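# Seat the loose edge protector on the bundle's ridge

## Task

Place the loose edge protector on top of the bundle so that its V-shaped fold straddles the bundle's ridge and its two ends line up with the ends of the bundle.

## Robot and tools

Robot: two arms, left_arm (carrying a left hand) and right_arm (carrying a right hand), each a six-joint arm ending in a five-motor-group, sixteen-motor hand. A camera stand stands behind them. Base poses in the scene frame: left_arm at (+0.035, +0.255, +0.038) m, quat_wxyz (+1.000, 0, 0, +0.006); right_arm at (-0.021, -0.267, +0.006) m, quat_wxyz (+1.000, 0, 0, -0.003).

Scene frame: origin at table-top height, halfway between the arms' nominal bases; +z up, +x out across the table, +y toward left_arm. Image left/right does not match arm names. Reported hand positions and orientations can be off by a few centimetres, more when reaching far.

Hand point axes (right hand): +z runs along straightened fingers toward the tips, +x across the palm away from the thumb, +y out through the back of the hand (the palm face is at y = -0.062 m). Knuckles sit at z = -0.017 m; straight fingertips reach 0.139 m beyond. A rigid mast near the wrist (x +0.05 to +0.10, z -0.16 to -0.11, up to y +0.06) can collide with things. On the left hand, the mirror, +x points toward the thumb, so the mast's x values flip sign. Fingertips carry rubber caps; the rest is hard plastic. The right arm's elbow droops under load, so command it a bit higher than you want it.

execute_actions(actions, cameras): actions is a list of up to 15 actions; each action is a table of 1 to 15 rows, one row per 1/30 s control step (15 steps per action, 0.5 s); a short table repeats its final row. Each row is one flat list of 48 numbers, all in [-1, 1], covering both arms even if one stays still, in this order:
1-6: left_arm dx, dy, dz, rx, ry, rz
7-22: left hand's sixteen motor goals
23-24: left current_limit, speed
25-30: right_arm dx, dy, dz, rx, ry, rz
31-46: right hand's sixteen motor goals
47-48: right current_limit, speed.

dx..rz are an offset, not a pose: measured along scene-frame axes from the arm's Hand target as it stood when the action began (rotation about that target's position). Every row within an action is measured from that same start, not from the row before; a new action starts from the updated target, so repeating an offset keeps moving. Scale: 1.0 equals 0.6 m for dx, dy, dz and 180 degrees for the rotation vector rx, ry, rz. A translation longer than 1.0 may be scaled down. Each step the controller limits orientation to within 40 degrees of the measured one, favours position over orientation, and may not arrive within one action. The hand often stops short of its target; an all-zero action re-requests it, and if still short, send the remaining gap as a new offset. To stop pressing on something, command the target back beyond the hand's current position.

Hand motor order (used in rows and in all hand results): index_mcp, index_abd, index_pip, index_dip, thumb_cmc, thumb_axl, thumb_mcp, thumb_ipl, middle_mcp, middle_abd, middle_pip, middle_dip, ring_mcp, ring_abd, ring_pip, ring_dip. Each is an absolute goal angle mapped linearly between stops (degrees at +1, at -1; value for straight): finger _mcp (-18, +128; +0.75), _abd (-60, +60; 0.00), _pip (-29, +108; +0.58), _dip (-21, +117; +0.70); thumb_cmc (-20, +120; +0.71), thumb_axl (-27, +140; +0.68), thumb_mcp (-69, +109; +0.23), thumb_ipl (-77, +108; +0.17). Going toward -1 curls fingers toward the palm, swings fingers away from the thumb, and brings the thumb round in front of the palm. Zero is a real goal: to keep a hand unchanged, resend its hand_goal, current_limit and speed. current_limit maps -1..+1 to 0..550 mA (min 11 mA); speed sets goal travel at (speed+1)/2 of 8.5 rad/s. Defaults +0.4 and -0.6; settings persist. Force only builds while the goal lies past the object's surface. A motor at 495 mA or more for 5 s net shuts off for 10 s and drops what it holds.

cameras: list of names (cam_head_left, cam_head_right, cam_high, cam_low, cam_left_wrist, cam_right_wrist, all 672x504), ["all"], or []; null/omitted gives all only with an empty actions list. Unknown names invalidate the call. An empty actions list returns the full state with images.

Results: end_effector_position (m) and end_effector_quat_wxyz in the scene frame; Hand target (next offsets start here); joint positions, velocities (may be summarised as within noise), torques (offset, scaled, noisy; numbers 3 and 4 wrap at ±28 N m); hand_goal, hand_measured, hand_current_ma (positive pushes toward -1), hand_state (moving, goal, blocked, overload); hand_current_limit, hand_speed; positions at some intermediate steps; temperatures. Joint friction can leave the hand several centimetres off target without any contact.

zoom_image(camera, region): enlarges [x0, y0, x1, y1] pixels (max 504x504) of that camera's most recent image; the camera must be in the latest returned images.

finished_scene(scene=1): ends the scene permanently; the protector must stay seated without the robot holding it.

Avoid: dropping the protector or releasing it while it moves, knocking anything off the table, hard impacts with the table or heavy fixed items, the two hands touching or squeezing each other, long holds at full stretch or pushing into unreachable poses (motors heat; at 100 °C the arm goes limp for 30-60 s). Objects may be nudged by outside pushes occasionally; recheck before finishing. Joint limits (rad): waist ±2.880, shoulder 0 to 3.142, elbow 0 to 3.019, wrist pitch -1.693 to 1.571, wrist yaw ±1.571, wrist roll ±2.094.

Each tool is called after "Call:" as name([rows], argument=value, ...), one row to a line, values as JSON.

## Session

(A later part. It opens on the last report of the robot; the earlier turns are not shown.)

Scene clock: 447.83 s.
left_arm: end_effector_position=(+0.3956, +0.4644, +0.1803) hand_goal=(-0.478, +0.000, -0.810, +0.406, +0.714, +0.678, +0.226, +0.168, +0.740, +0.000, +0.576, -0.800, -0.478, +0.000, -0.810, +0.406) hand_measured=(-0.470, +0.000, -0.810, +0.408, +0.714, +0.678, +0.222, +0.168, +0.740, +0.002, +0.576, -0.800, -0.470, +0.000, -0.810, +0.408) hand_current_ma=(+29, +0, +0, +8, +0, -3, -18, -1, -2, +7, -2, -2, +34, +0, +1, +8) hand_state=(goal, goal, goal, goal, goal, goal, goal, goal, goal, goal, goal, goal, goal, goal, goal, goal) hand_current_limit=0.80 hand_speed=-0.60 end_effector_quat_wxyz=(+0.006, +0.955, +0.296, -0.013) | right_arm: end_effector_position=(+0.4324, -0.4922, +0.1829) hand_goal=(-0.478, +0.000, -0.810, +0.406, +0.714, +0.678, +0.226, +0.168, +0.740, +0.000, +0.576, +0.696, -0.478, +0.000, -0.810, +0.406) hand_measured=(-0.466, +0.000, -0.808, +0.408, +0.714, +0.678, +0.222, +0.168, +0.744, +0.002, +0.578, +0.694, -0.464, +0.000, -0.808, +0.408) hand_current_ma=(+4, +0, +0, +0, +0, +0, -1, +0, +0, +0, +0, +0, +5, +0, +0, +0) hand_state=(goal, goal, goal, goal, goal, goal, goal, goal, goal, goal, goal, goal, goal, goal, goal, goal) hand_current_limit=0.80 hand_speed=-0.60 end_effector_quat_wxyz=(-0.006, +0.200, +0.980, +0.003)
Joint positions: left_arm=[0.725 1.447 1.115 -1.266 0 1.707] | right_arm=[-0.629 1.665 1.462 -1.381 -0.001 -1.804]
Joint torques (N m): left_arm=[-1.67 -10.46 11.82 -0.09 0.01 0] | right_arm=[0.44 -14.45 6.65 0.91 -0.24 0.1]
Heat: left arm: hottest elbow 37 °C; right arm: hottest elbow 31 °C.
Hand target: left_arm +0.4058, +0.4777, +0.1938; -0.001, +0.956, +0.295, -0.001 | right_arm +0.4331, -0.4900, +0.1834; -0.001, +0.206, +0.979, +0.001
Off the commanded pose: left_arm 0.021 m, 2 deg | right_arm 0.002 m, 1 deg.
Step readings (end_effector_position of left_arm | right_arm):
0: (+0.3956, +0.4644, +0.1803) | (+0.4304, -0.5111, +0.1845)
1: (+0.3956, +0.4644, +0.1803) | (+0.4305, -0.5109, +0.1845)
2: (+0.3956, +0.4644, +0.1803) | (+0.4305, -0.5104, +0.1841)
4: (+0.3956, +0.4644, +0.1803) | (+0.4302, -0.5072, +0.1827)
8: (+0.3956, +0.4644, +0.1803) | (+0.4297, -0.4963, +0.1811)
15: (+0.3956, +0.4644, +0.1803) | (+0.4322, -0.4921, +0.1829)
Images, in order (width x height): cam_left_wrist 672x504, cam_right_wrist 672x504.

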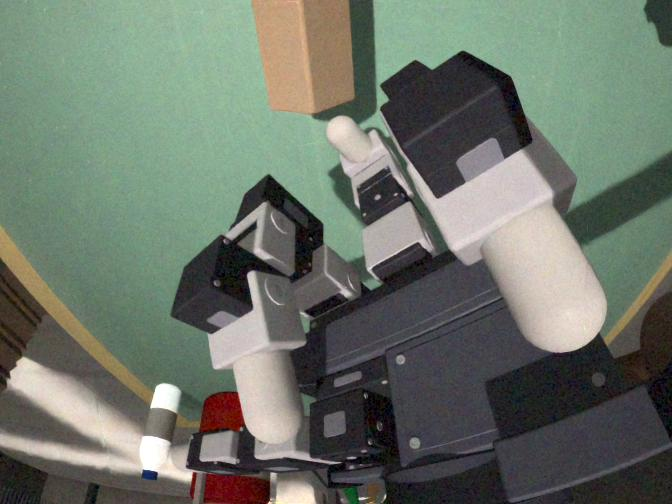

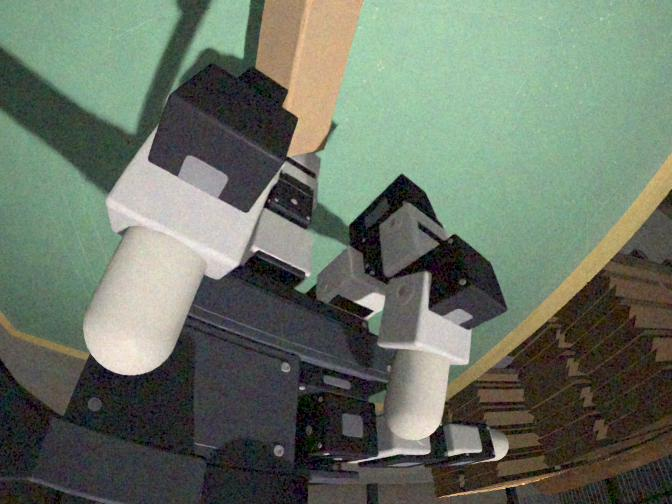

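Call:
zoom_image(camera="cam_left_wrist", region=[260, 80, 370, 140])

Call:
zoom_image(camera="cam_right_wrist", region=[270, 100, 350, 170])

Scaled by 4.582 from the camera's 672x504 image, which has a finer 960x720 frame.

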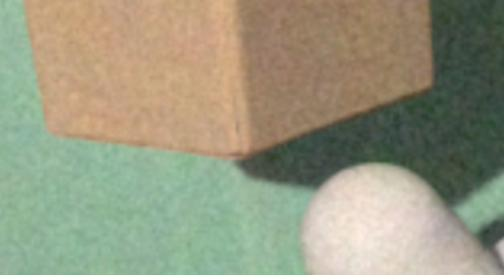

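Scaled by 6.300 from the camera's 672x504 image, which has a finer 960x720 frame.

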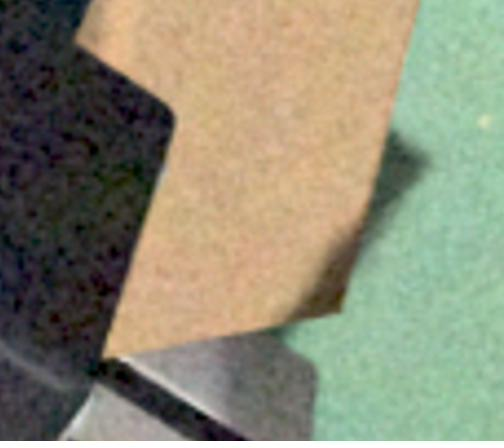

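Call:
execute_actions([
  [[0,0.0,0.0,0,0,0,-0.479,0,-0.81,0.406,0.714,0.678,0.226,0.168,0.74,0,0.576,-0.8,-0.479,0,-0.81,0.406,0.8,-0.6,0.0,0.006,0,0,0,0,-0.479,0,-0.81,0.406,0.714,0.678,0.226,0.168,0.74,0,0.576,0.696,-0.479,0,-0.81,0.406,0.8,-0.6]],
], cameras=["cam_right_wrist","cam_left_wrist","cam_low"])

Call:
zoom_image(camera="cam_left_wrist", region=[260, 80, 370, 140])

Call:
zoom_image(camera="cam_low", region=[30, 210, 130, 300])

Scene clock: 455.17 s.
left_arm: end_effector_position=(+0.3956, +0.4644, +0.1803) hand_goal=(-0.478, +0.000, -0.810, +0.406, +0.714, +0.678, +0.226, +0.168, +0.740, +0.000, +0.576, -0.800, -0.478, +0.000, -0.810, +0.406) hand_measured=(-0.470, +0.000, -0.810, +0.408, +0.714, +0.678, +0.222, +0.168, +0.740, +0.002, +0.576, -0.800, -0.470, +0.000, -0.810, +0.408) hand_current_ma=(+29, +0, +0, +8, +0, -3, -18, -1, -2, +7, -2, -2, +34, +0, +1, +8) hand_state=(goal, goal, goal, goal, goal, goal, goal, goal, goal, goal, goal, goal, goal, goal, goal, goal) hand_current_limit=0.80 hand_speed=-0.60 end_effector_quat_wxyz=(+0.006, +0.955, +0.296, -0.013) | right_arm: end_effector_position=(+0.4323, -0.4911, +0.1829) hand_goal=(-0.478, +0.000, -0.810, +0.406, +0.714, +0.678, +0.226, +0.168, +0.740, +0.000, +0.576, +0.696, -0.478, +0.000, -0.810, +0.406) hand_measured=(-0.466, +0.000, -0.808, +0.408, +0.714, +0.678, +0.222, +0.168, +0.744, +0.002, +0.578, +0.694, -0.464, +0.000, -0.808, +0.408) hand_current_ma=(+4, +0, +0, +0, +0, +0, -1, +0, +0, +0, +0, +0, +5, +0, +0, +0) hand_state=(goal, goal, goal, goal, goal, goal, goal, goal, goal, goal, goal, goal, goal, goal, goal, goal) hand_current_limit=0.80 hand_speed=-0.60 end_effector_quat_wxyz=(-0.005, +0.202, +0.979, +0.003)
Joint positions: left_arm=[0.725 1.447 1.115 -1.266 0 1.707] | right_arm=[-0.627 1.661 1.457 -1.377 -0.001 -1.798]
Joint torques (N m): left_arm=[-1.61 -10.52 11.92 -0.17 0 0.01] | right_arm=[0.79 -14.51 6.56 0.83 -0.25 0.12]
Heat: left arm: hottest elbow 37 °C; right arm: hottest elbow 30 °C.
Hand target: left_arm +0.4058, +0.4777, +0.1938; -0.001, +0.956, +0.295, -0.001 | right_arm +0.4331, -0.4865, +0.1834; -0.001, +0.206, +0.979, +0.001
Off the commanded pose: left_arm 0.021 m, 2 deg | right_arm 0.005 m, 1 deg.
Step readings (end_effector_position of left_arm | right_arm):
0: (+0.3956, +0.4644, +0.1803) | (+0.4324, -0.4923, +0.1829)
1: (+0.3956, +0.4644, +0.1803) | (+0.4324, -0.4923, +0.1830)
2: (+0.3956, +0.4644, +0.1803) | (+0.4324, -0.4923, +0.1830)
4: (+0.3956, +0.4644, +0.1803) | (+0.4324, -0.4922, +0.1829)
8: (+0.3956, +0.4644, +0.1803) | (+0.4323, -0.4910, +0.1828)
15: (+0.3956, +0.4644, +0.1803) | (+0.4323, -0.4910, +0.1829)
Images, in order (width x height): cam_low 672x504, cam_left_wrist 672x504, cam_right_wrist 672x504.

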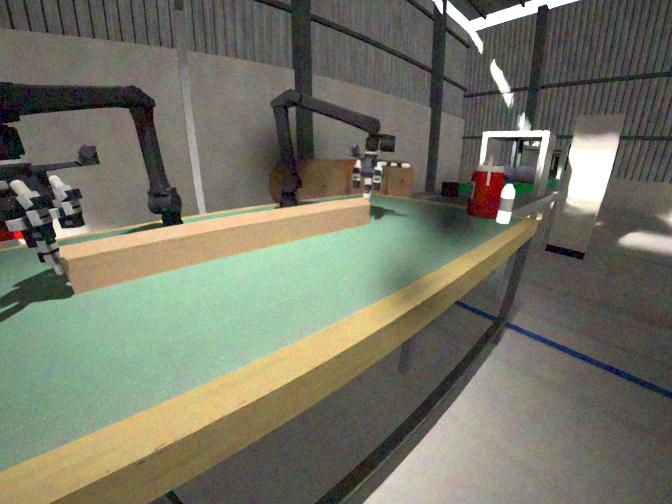

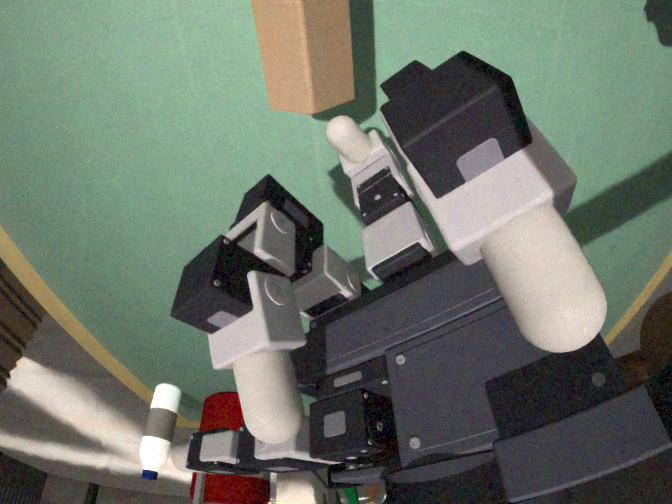

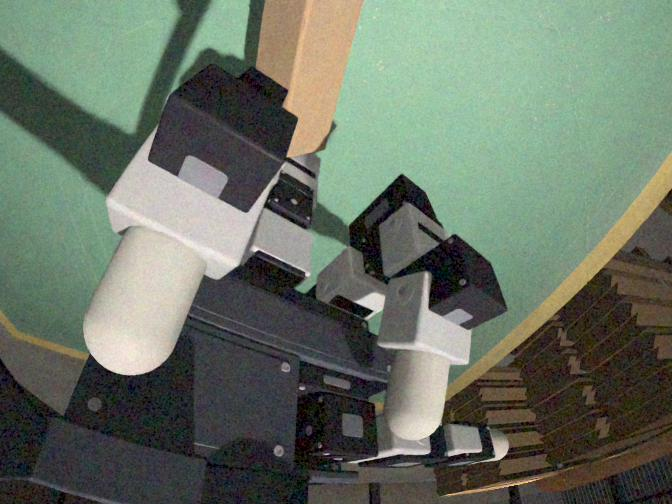

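Scaled by 4.582 from the camera's 672x504 image, which has a finer 960x720 frame.

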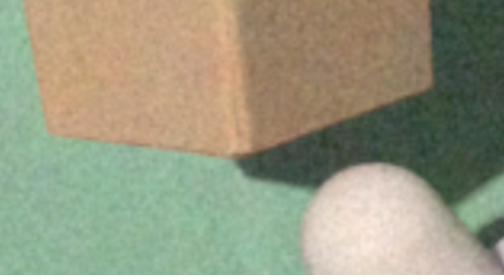

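Scaled by 5.040.

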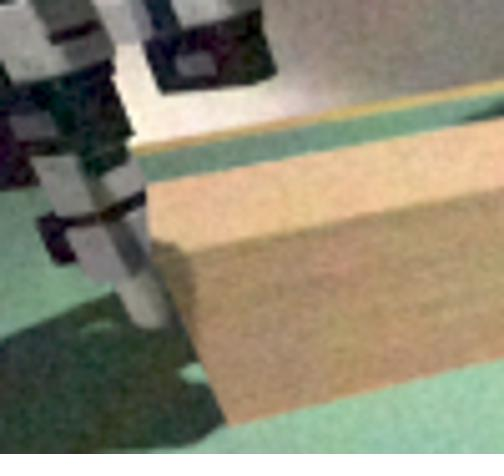

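Call:
execute_actions([
  [[0,0.0,0.0,0,0,0,-0.479,0,-0.81,0.406,0.714,0.678,0.226,0.168,0.74,0,0.576,-0.8,-0.479,0,-0.81,0.406,0.8,-0.6,0.0,0.006,0,0,0,0,-0.479,0,-0.81,0.406,0.714,0.678,0.226,0.168,0.74,0,0.576,0.696,-0.479,0,-0.81,0.406,0.8,-0.6]],
], cameras=["cam_left_wrist","cam_low"])

Call:
zoom_image(camera="cam_left_wrist", region=[260, 80, 370, 140])

Call:
zoom_image(camera="cam_low", region=[30, 210, 130, 300])

Scene clock: 459.37 s.
left_arm: end_effector_position=(+0.3956, +0.4644, +0.1803) hand_goal=(-0.478, +0.000, -0.810, +0.406, +0.714, +0.678, +0.226, +0.168, +0.740, +0.000, +0.576, -0.800, -0.478, +0.000, -0.810, +0.406) hand_measured=(-0.470, +0.000, -0.810, +0.408, +0.714, +0.678, +0.222, +0.168, +0.740, +0.002, +0.576, -0.800, -0.470, +0.000, -0.810, +0.408) hand_current_ma=(+29, +0, +0, +8, +0, -3, -18, -1, -2, +7, -2, -2, +34, +0, +1, +8) hand_state=(goal, goal, goal, goal, goal, goal, goal, goal, goal, goal, goal, goal, goal, goal, goal, goal) hand_current_limit=0.80 hand_speed=-0.60 end_effector_quat_wxyz=(+0.006, +0.955, +0.296, -0.013) | right_arm: end_effector_position=(+0.4321, -0.4900, +0.1833) hand_goal=(-0.478, +0.000, -0.810, +0.406, +0.714, +0.678, +0.226, +0.168, +0.740, +0.000, +0.576, +0.696, -0.478, +0.000, -0.810, +0.406) hand_measured=(-0.466, +0.000, -0.808, +0.408, +0.714, +0.678, +0.222, +0.168, +0.748, +0.002, +0.578, +0.694, -0.464, +0.000, -0.808, +0.408) hand_current_ma=(+4, +0, +0, +0, +0, +0, -1, +0, +2, +0, +0, +0, +5, +0, +0, +0) hand_state=(goal, goal, goal, goal, goal, goal, goal, goal, goal, goal, goal, goal, goal, goal, goal, goal) hand_current_limit=0.80 hand_speed=-0.60 end_effector_quat_wxyz=(-0.003, +0.204, +0.979, +0.002)
Joint positions: left_arm=[0.725 1.447 1.115 -1.266 0 1.707] | right_arm=[-0.626 1.655 1.451 -1.373 0 -1.792]
Joint torques (N m): left_arm=[-1.85 -10.52 11.89 -0.17 0.02 0.02] | right_arm=[1.2 -14.39 6.5 0.75 -0.25 0.15]
Heat: left arm: hottest elbow 38 °C; right arm: hottest elbow 30 °C.
Hand target: left_arm +0.4058, +0.4777, +0.1938; -0.001, +0.956, +0.295, -0.001 | right_arm +0.4330, -0.4829, +0.1835; -0.001, +0.206, +0.979, +0.001
Off the commanded pose: left_arm 0.021 m, 2 deg | right_arm 0.007 m, 0 deg.
Step readings (end_effector_position of left_arm | right_arm):
0: (+0.3956, +0.4644, +0.1803) | (+0.4323, -0.4911, +0.1829)
1: (+0.3956, +0.4644, +0.1803) | (+0.4323, -0.4911, +0.1829)
2: (+0.3956, +0.4644, +0.1803) | (+0.4324, -0.4911, +0.1831)
4: (+0.3956, +0.4644, +0.1803) | (+0.4323, -0.4908, +0.1831)
8: (+0.3956, +0.4644, +0.1803) | (+0.4321, -0.4902, +0.1832)
15: (+0.3956, +0.4644, +0.1803) | (+0.4321, -0.4900, +0.1833)
Images, in order (width x height): cam_low 672x504, cam_left_wrist 672x504.

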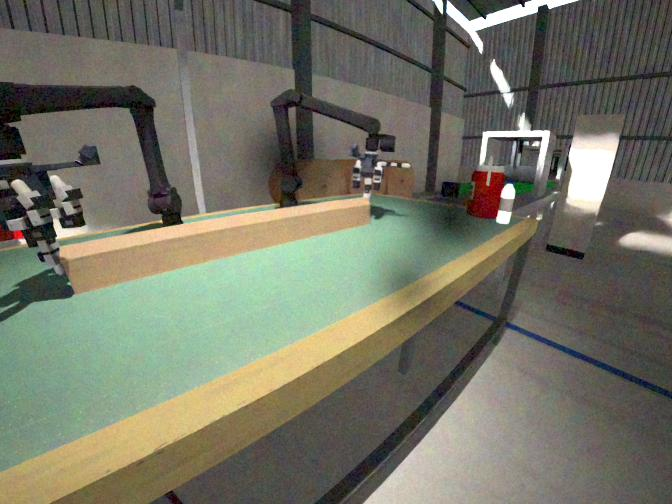

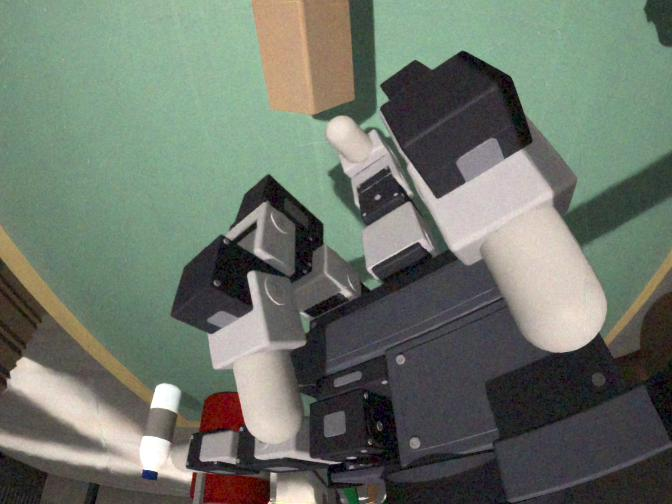

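Scaled by 4.582 from the camera's 672x504 image, which has a finer 960x720 frame.

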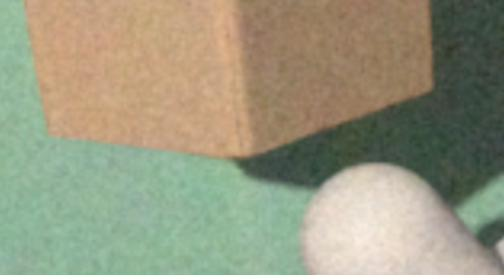

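Scaled by 5.040.

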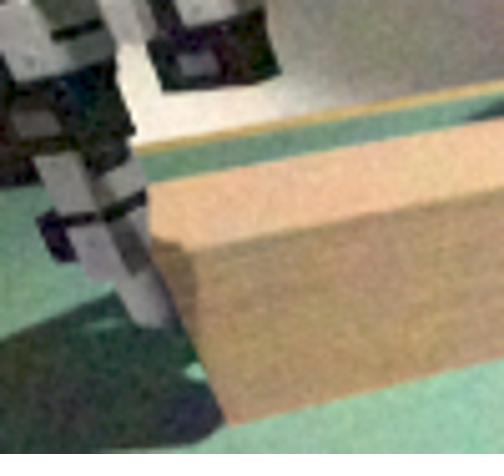

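Call:
execute_actions([
  [[0,0.06,0.03,0,0,0,-0.479,0,-0.81,0.406,0.714,0.678,0.226,0.168,0.74,0,0.576,-0.8,-0.479,0,-0.81,0.406,0.8,-0.6,0.0,-0.06,0.03,0,0,0,-0.479,0,-0.81,0.406,0.714,0.678,0.226,0.168,0.74,0,0.576,0.696,-0.479,0,-0.81,0.406,0.8,-0.6]],
  [[0,0.05,0.1,0,0,0,-0.479,0,-0.81,0.406,0.714,0.678,0.226,0.168,0.74,0,0.576,-0.8,-0.479,0,-0.81,0.406,0.8,-0.6,0.0,-0.06,0.1,0,0,0,-0.479,0,-0.81,0.406,0.714,0.678,0.226,0.168,0.74,0,0.576,0.696,-0.479,0,-0.81,0.406,0.8,-0.6]],
], cameras=["all"])

Call:
zoom_image(camera="cam_low", region=[30, 210, 130, 300])

Call:
zoom_image(camera="cam_low", region=[320, 180, 400, 240])

Call:
zoom_image(camera="cam_high", region=[80, 280, 180, 350])

Call:
zoom_image(camera="cam_high", region=[410, 110, 490, 180])

Scene clock: 465.40 s.
left_arm: end_effector_position=(+0.3983, +0.5335, +0.2574) hand_goal=(-0.478, +0.000, -0.810, +0.406, +0.714, +0.678, +0.226, +0.168, +0.740, +0.000, +0.576, -0.800, -0.478, +0.000, -0.810, +0.406) hand_measured=(-0.470, +0.000, -0.810, +0.408, +0.714, +0.678, +0.222, +0.168, +0.740, +0.002, +0.576, -0.800, -0.470, +0.000, -0.810, +0.408) hand_current_ma=(+29, +0, +0, +8, +0, -3, -18, -1, -3, +7, -2, -2, +34, +0, +1, +8) hand_state=(goal, goal, goal, goal, goal, goal, goal, goal, goal, goal, goal, goal, goal, goal, goal, goal) hand_current_limit=0.80 hand_speed=-0.60 end_effector_quat_wxyz=(+0.007, +0.954, +0.298, -0.012) | right_arm: end_effector_position=(+0.4242, -0.5482, +0.2420) hand_goal=(-0.478, +0.000, -0.810, +0.406, +0.714, +0.678, +0.226, +0.168, +0.740, +0.000, +0.576, +0.696, -0.478, +0.000, -0.810, +0.406) hand_measured=(-0.466, +0.000, -0.808, +0.408, +0.714, +0.678, +0.222, +0.168, +0.740, +0.002, +0.578, +0.694, -0.464, +0.000, -0.808, +0.408) hand_current_ma=(+4, +0, +0, +0, +0, +0, -1, +0, +0, +0, +0, +0, +5, +0, +0, +0) hand_state=(goal, goal, goal, goal, goal, goal, goal, goal, goal, goal, goal, goal, goal, goal, goal, goal) hand_current_limit=0.80 hand_speed=-0.60 end_effector_quat_wxyz=(-0.017, +0.215, +0.976, +0.010)
Joint positions: left_arm=[0.835 1.532 1.415 -1.481 -0.001 1.812] | right_arm=[-0.724 1.734 1.708 -1.584 0 -1.868]
Joint torques (N m): left_arm=[-2.08 -12.51 12.48 -0.16 0.06 0.03] | right_arm=[0.15 -14.39 11.97 -0.02 -0.25 -0.16]
Heat: left arm: hottest elbow 38 °C; right arm: hottest elbow 30 °C.
Hand target: left_arm +0.4058, +0.5439, +0.2718; -0.001, +0.956, +0.295, -0.001 | right_arm +0.4331, -0.5548, +0.2615; -0.001, +0.206, +0.979, +0.001
Off the commanded pose: left_arm 0.019 m, 2 deg | right_arm 0.023 m, 2 deg.
Step readings (end_effector_position of left_arm | right_arm):
0: (+0.3956, +0.4644, +0.1803) | (+0.4321, -0.4900, +0.1833)
1: (+0.3956, +0.4648, +0.1806) | (+0.4321, -0.4900, +0.1833)
2: (+0.3947, +0.4660, +0.1814) | (+0.4320, -0.4902, +0.1833)
4: (+0.3951, +0.4720, +0.1855) | (+0.4295, -0.4916, +0.1831)
8: (+0.3975, +0.4944, +0.1959) | (+0.4229, -0.4986, +0.1830)
15: (+0.3955, +0.5037, +0.2005) | (+0.4202, -0.5078, +0.1832)
16: (+0.3952, +0.5034, +0.2008) | (+0.4201, -0.5080, +0.1842)
17: (+0.3941, +0.5030, +0.2027) | (+0.4190, -0.5087, +0.1867)
19: (+0.3939, +0.5057, +0.2133) | (+0.4189, -0.5123, +0.1976)
23: (+0.3988, +0.5237, +0.2449) | (+0.4234, -0.5331, +0.2297)
30: (+0.3989, +0.5342, +0.2646) | (+0.4237, -0.5478, +0.2564)

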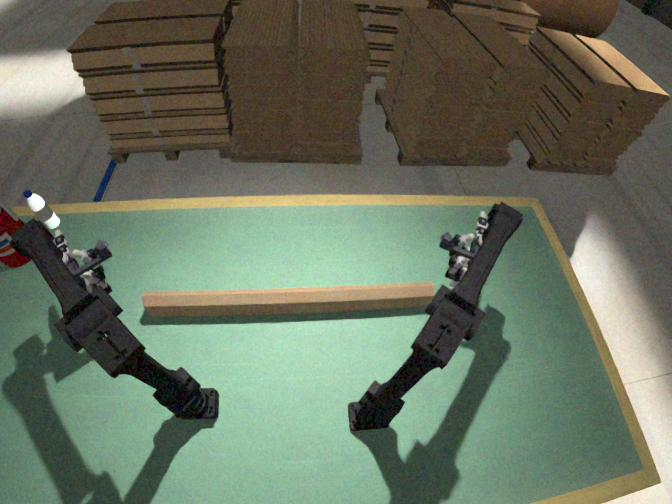

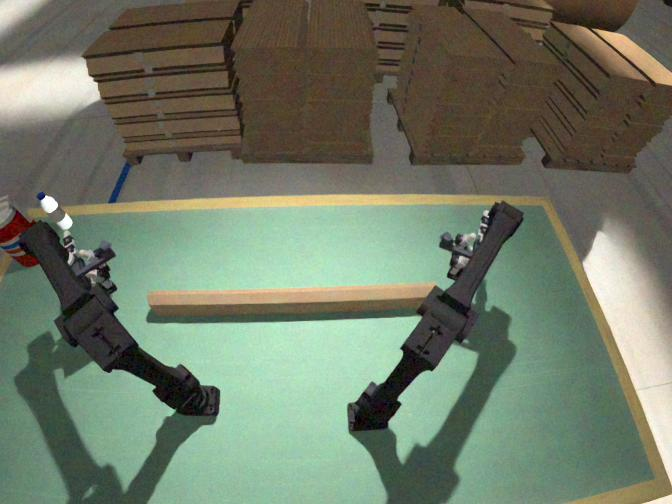

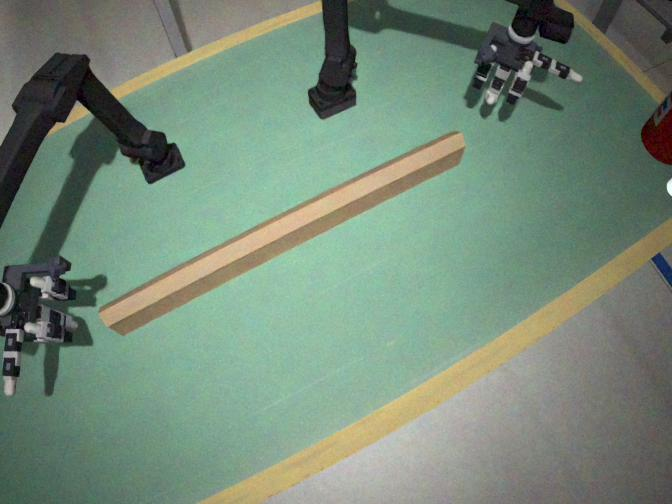

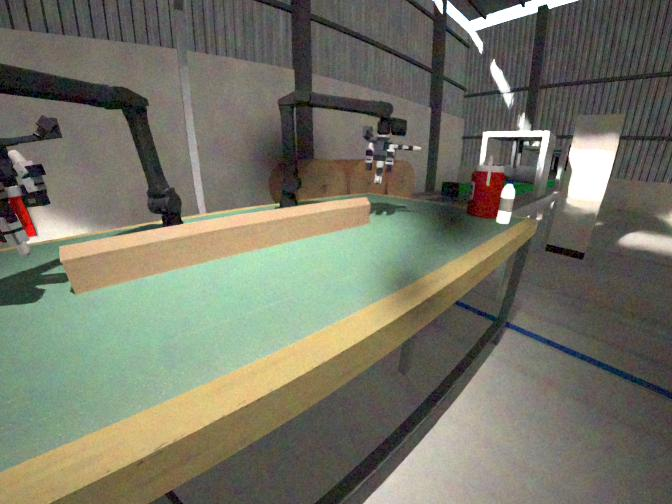

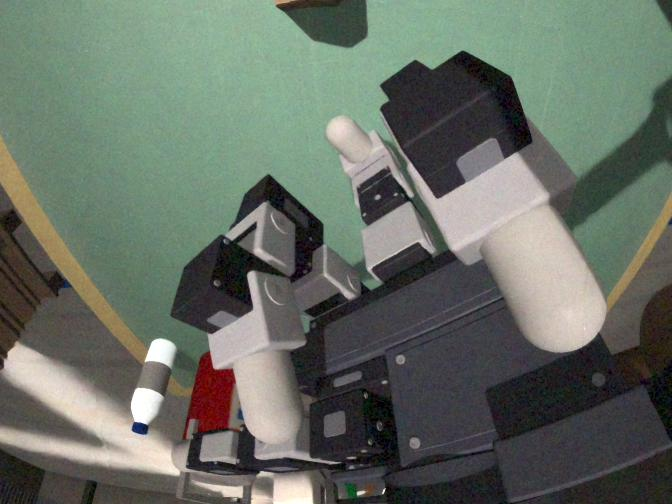

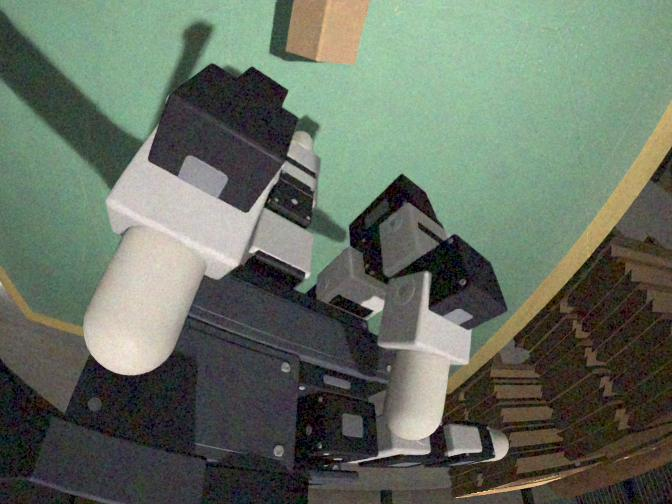

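Scaled by 5.040.

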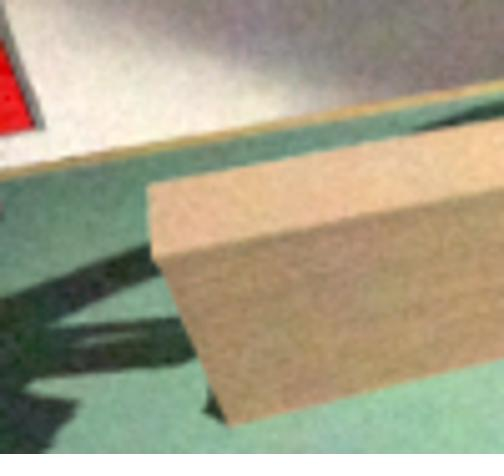

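Scaled by 6.300.

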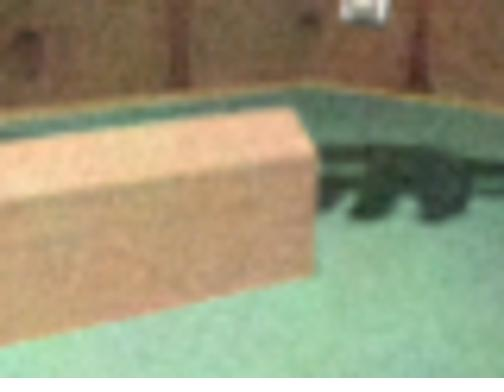

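Scaled by 5.040.

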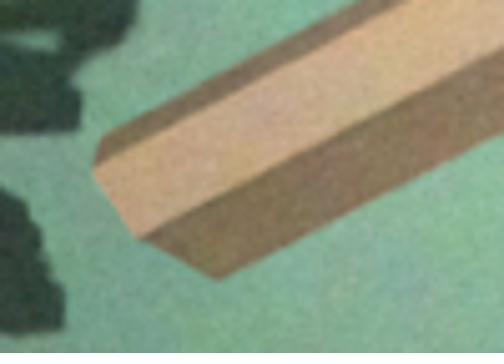

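Scaled by 6.300.

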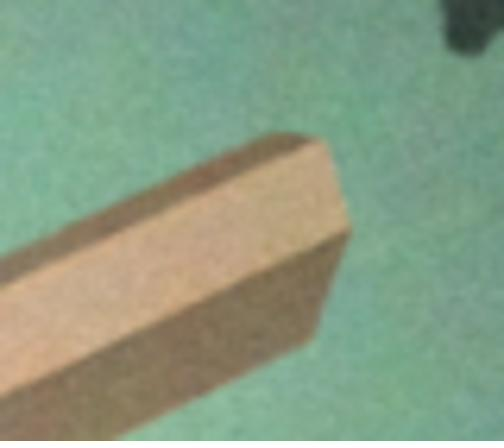

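Call:
finished_scene()

The scene is finished: the task was done.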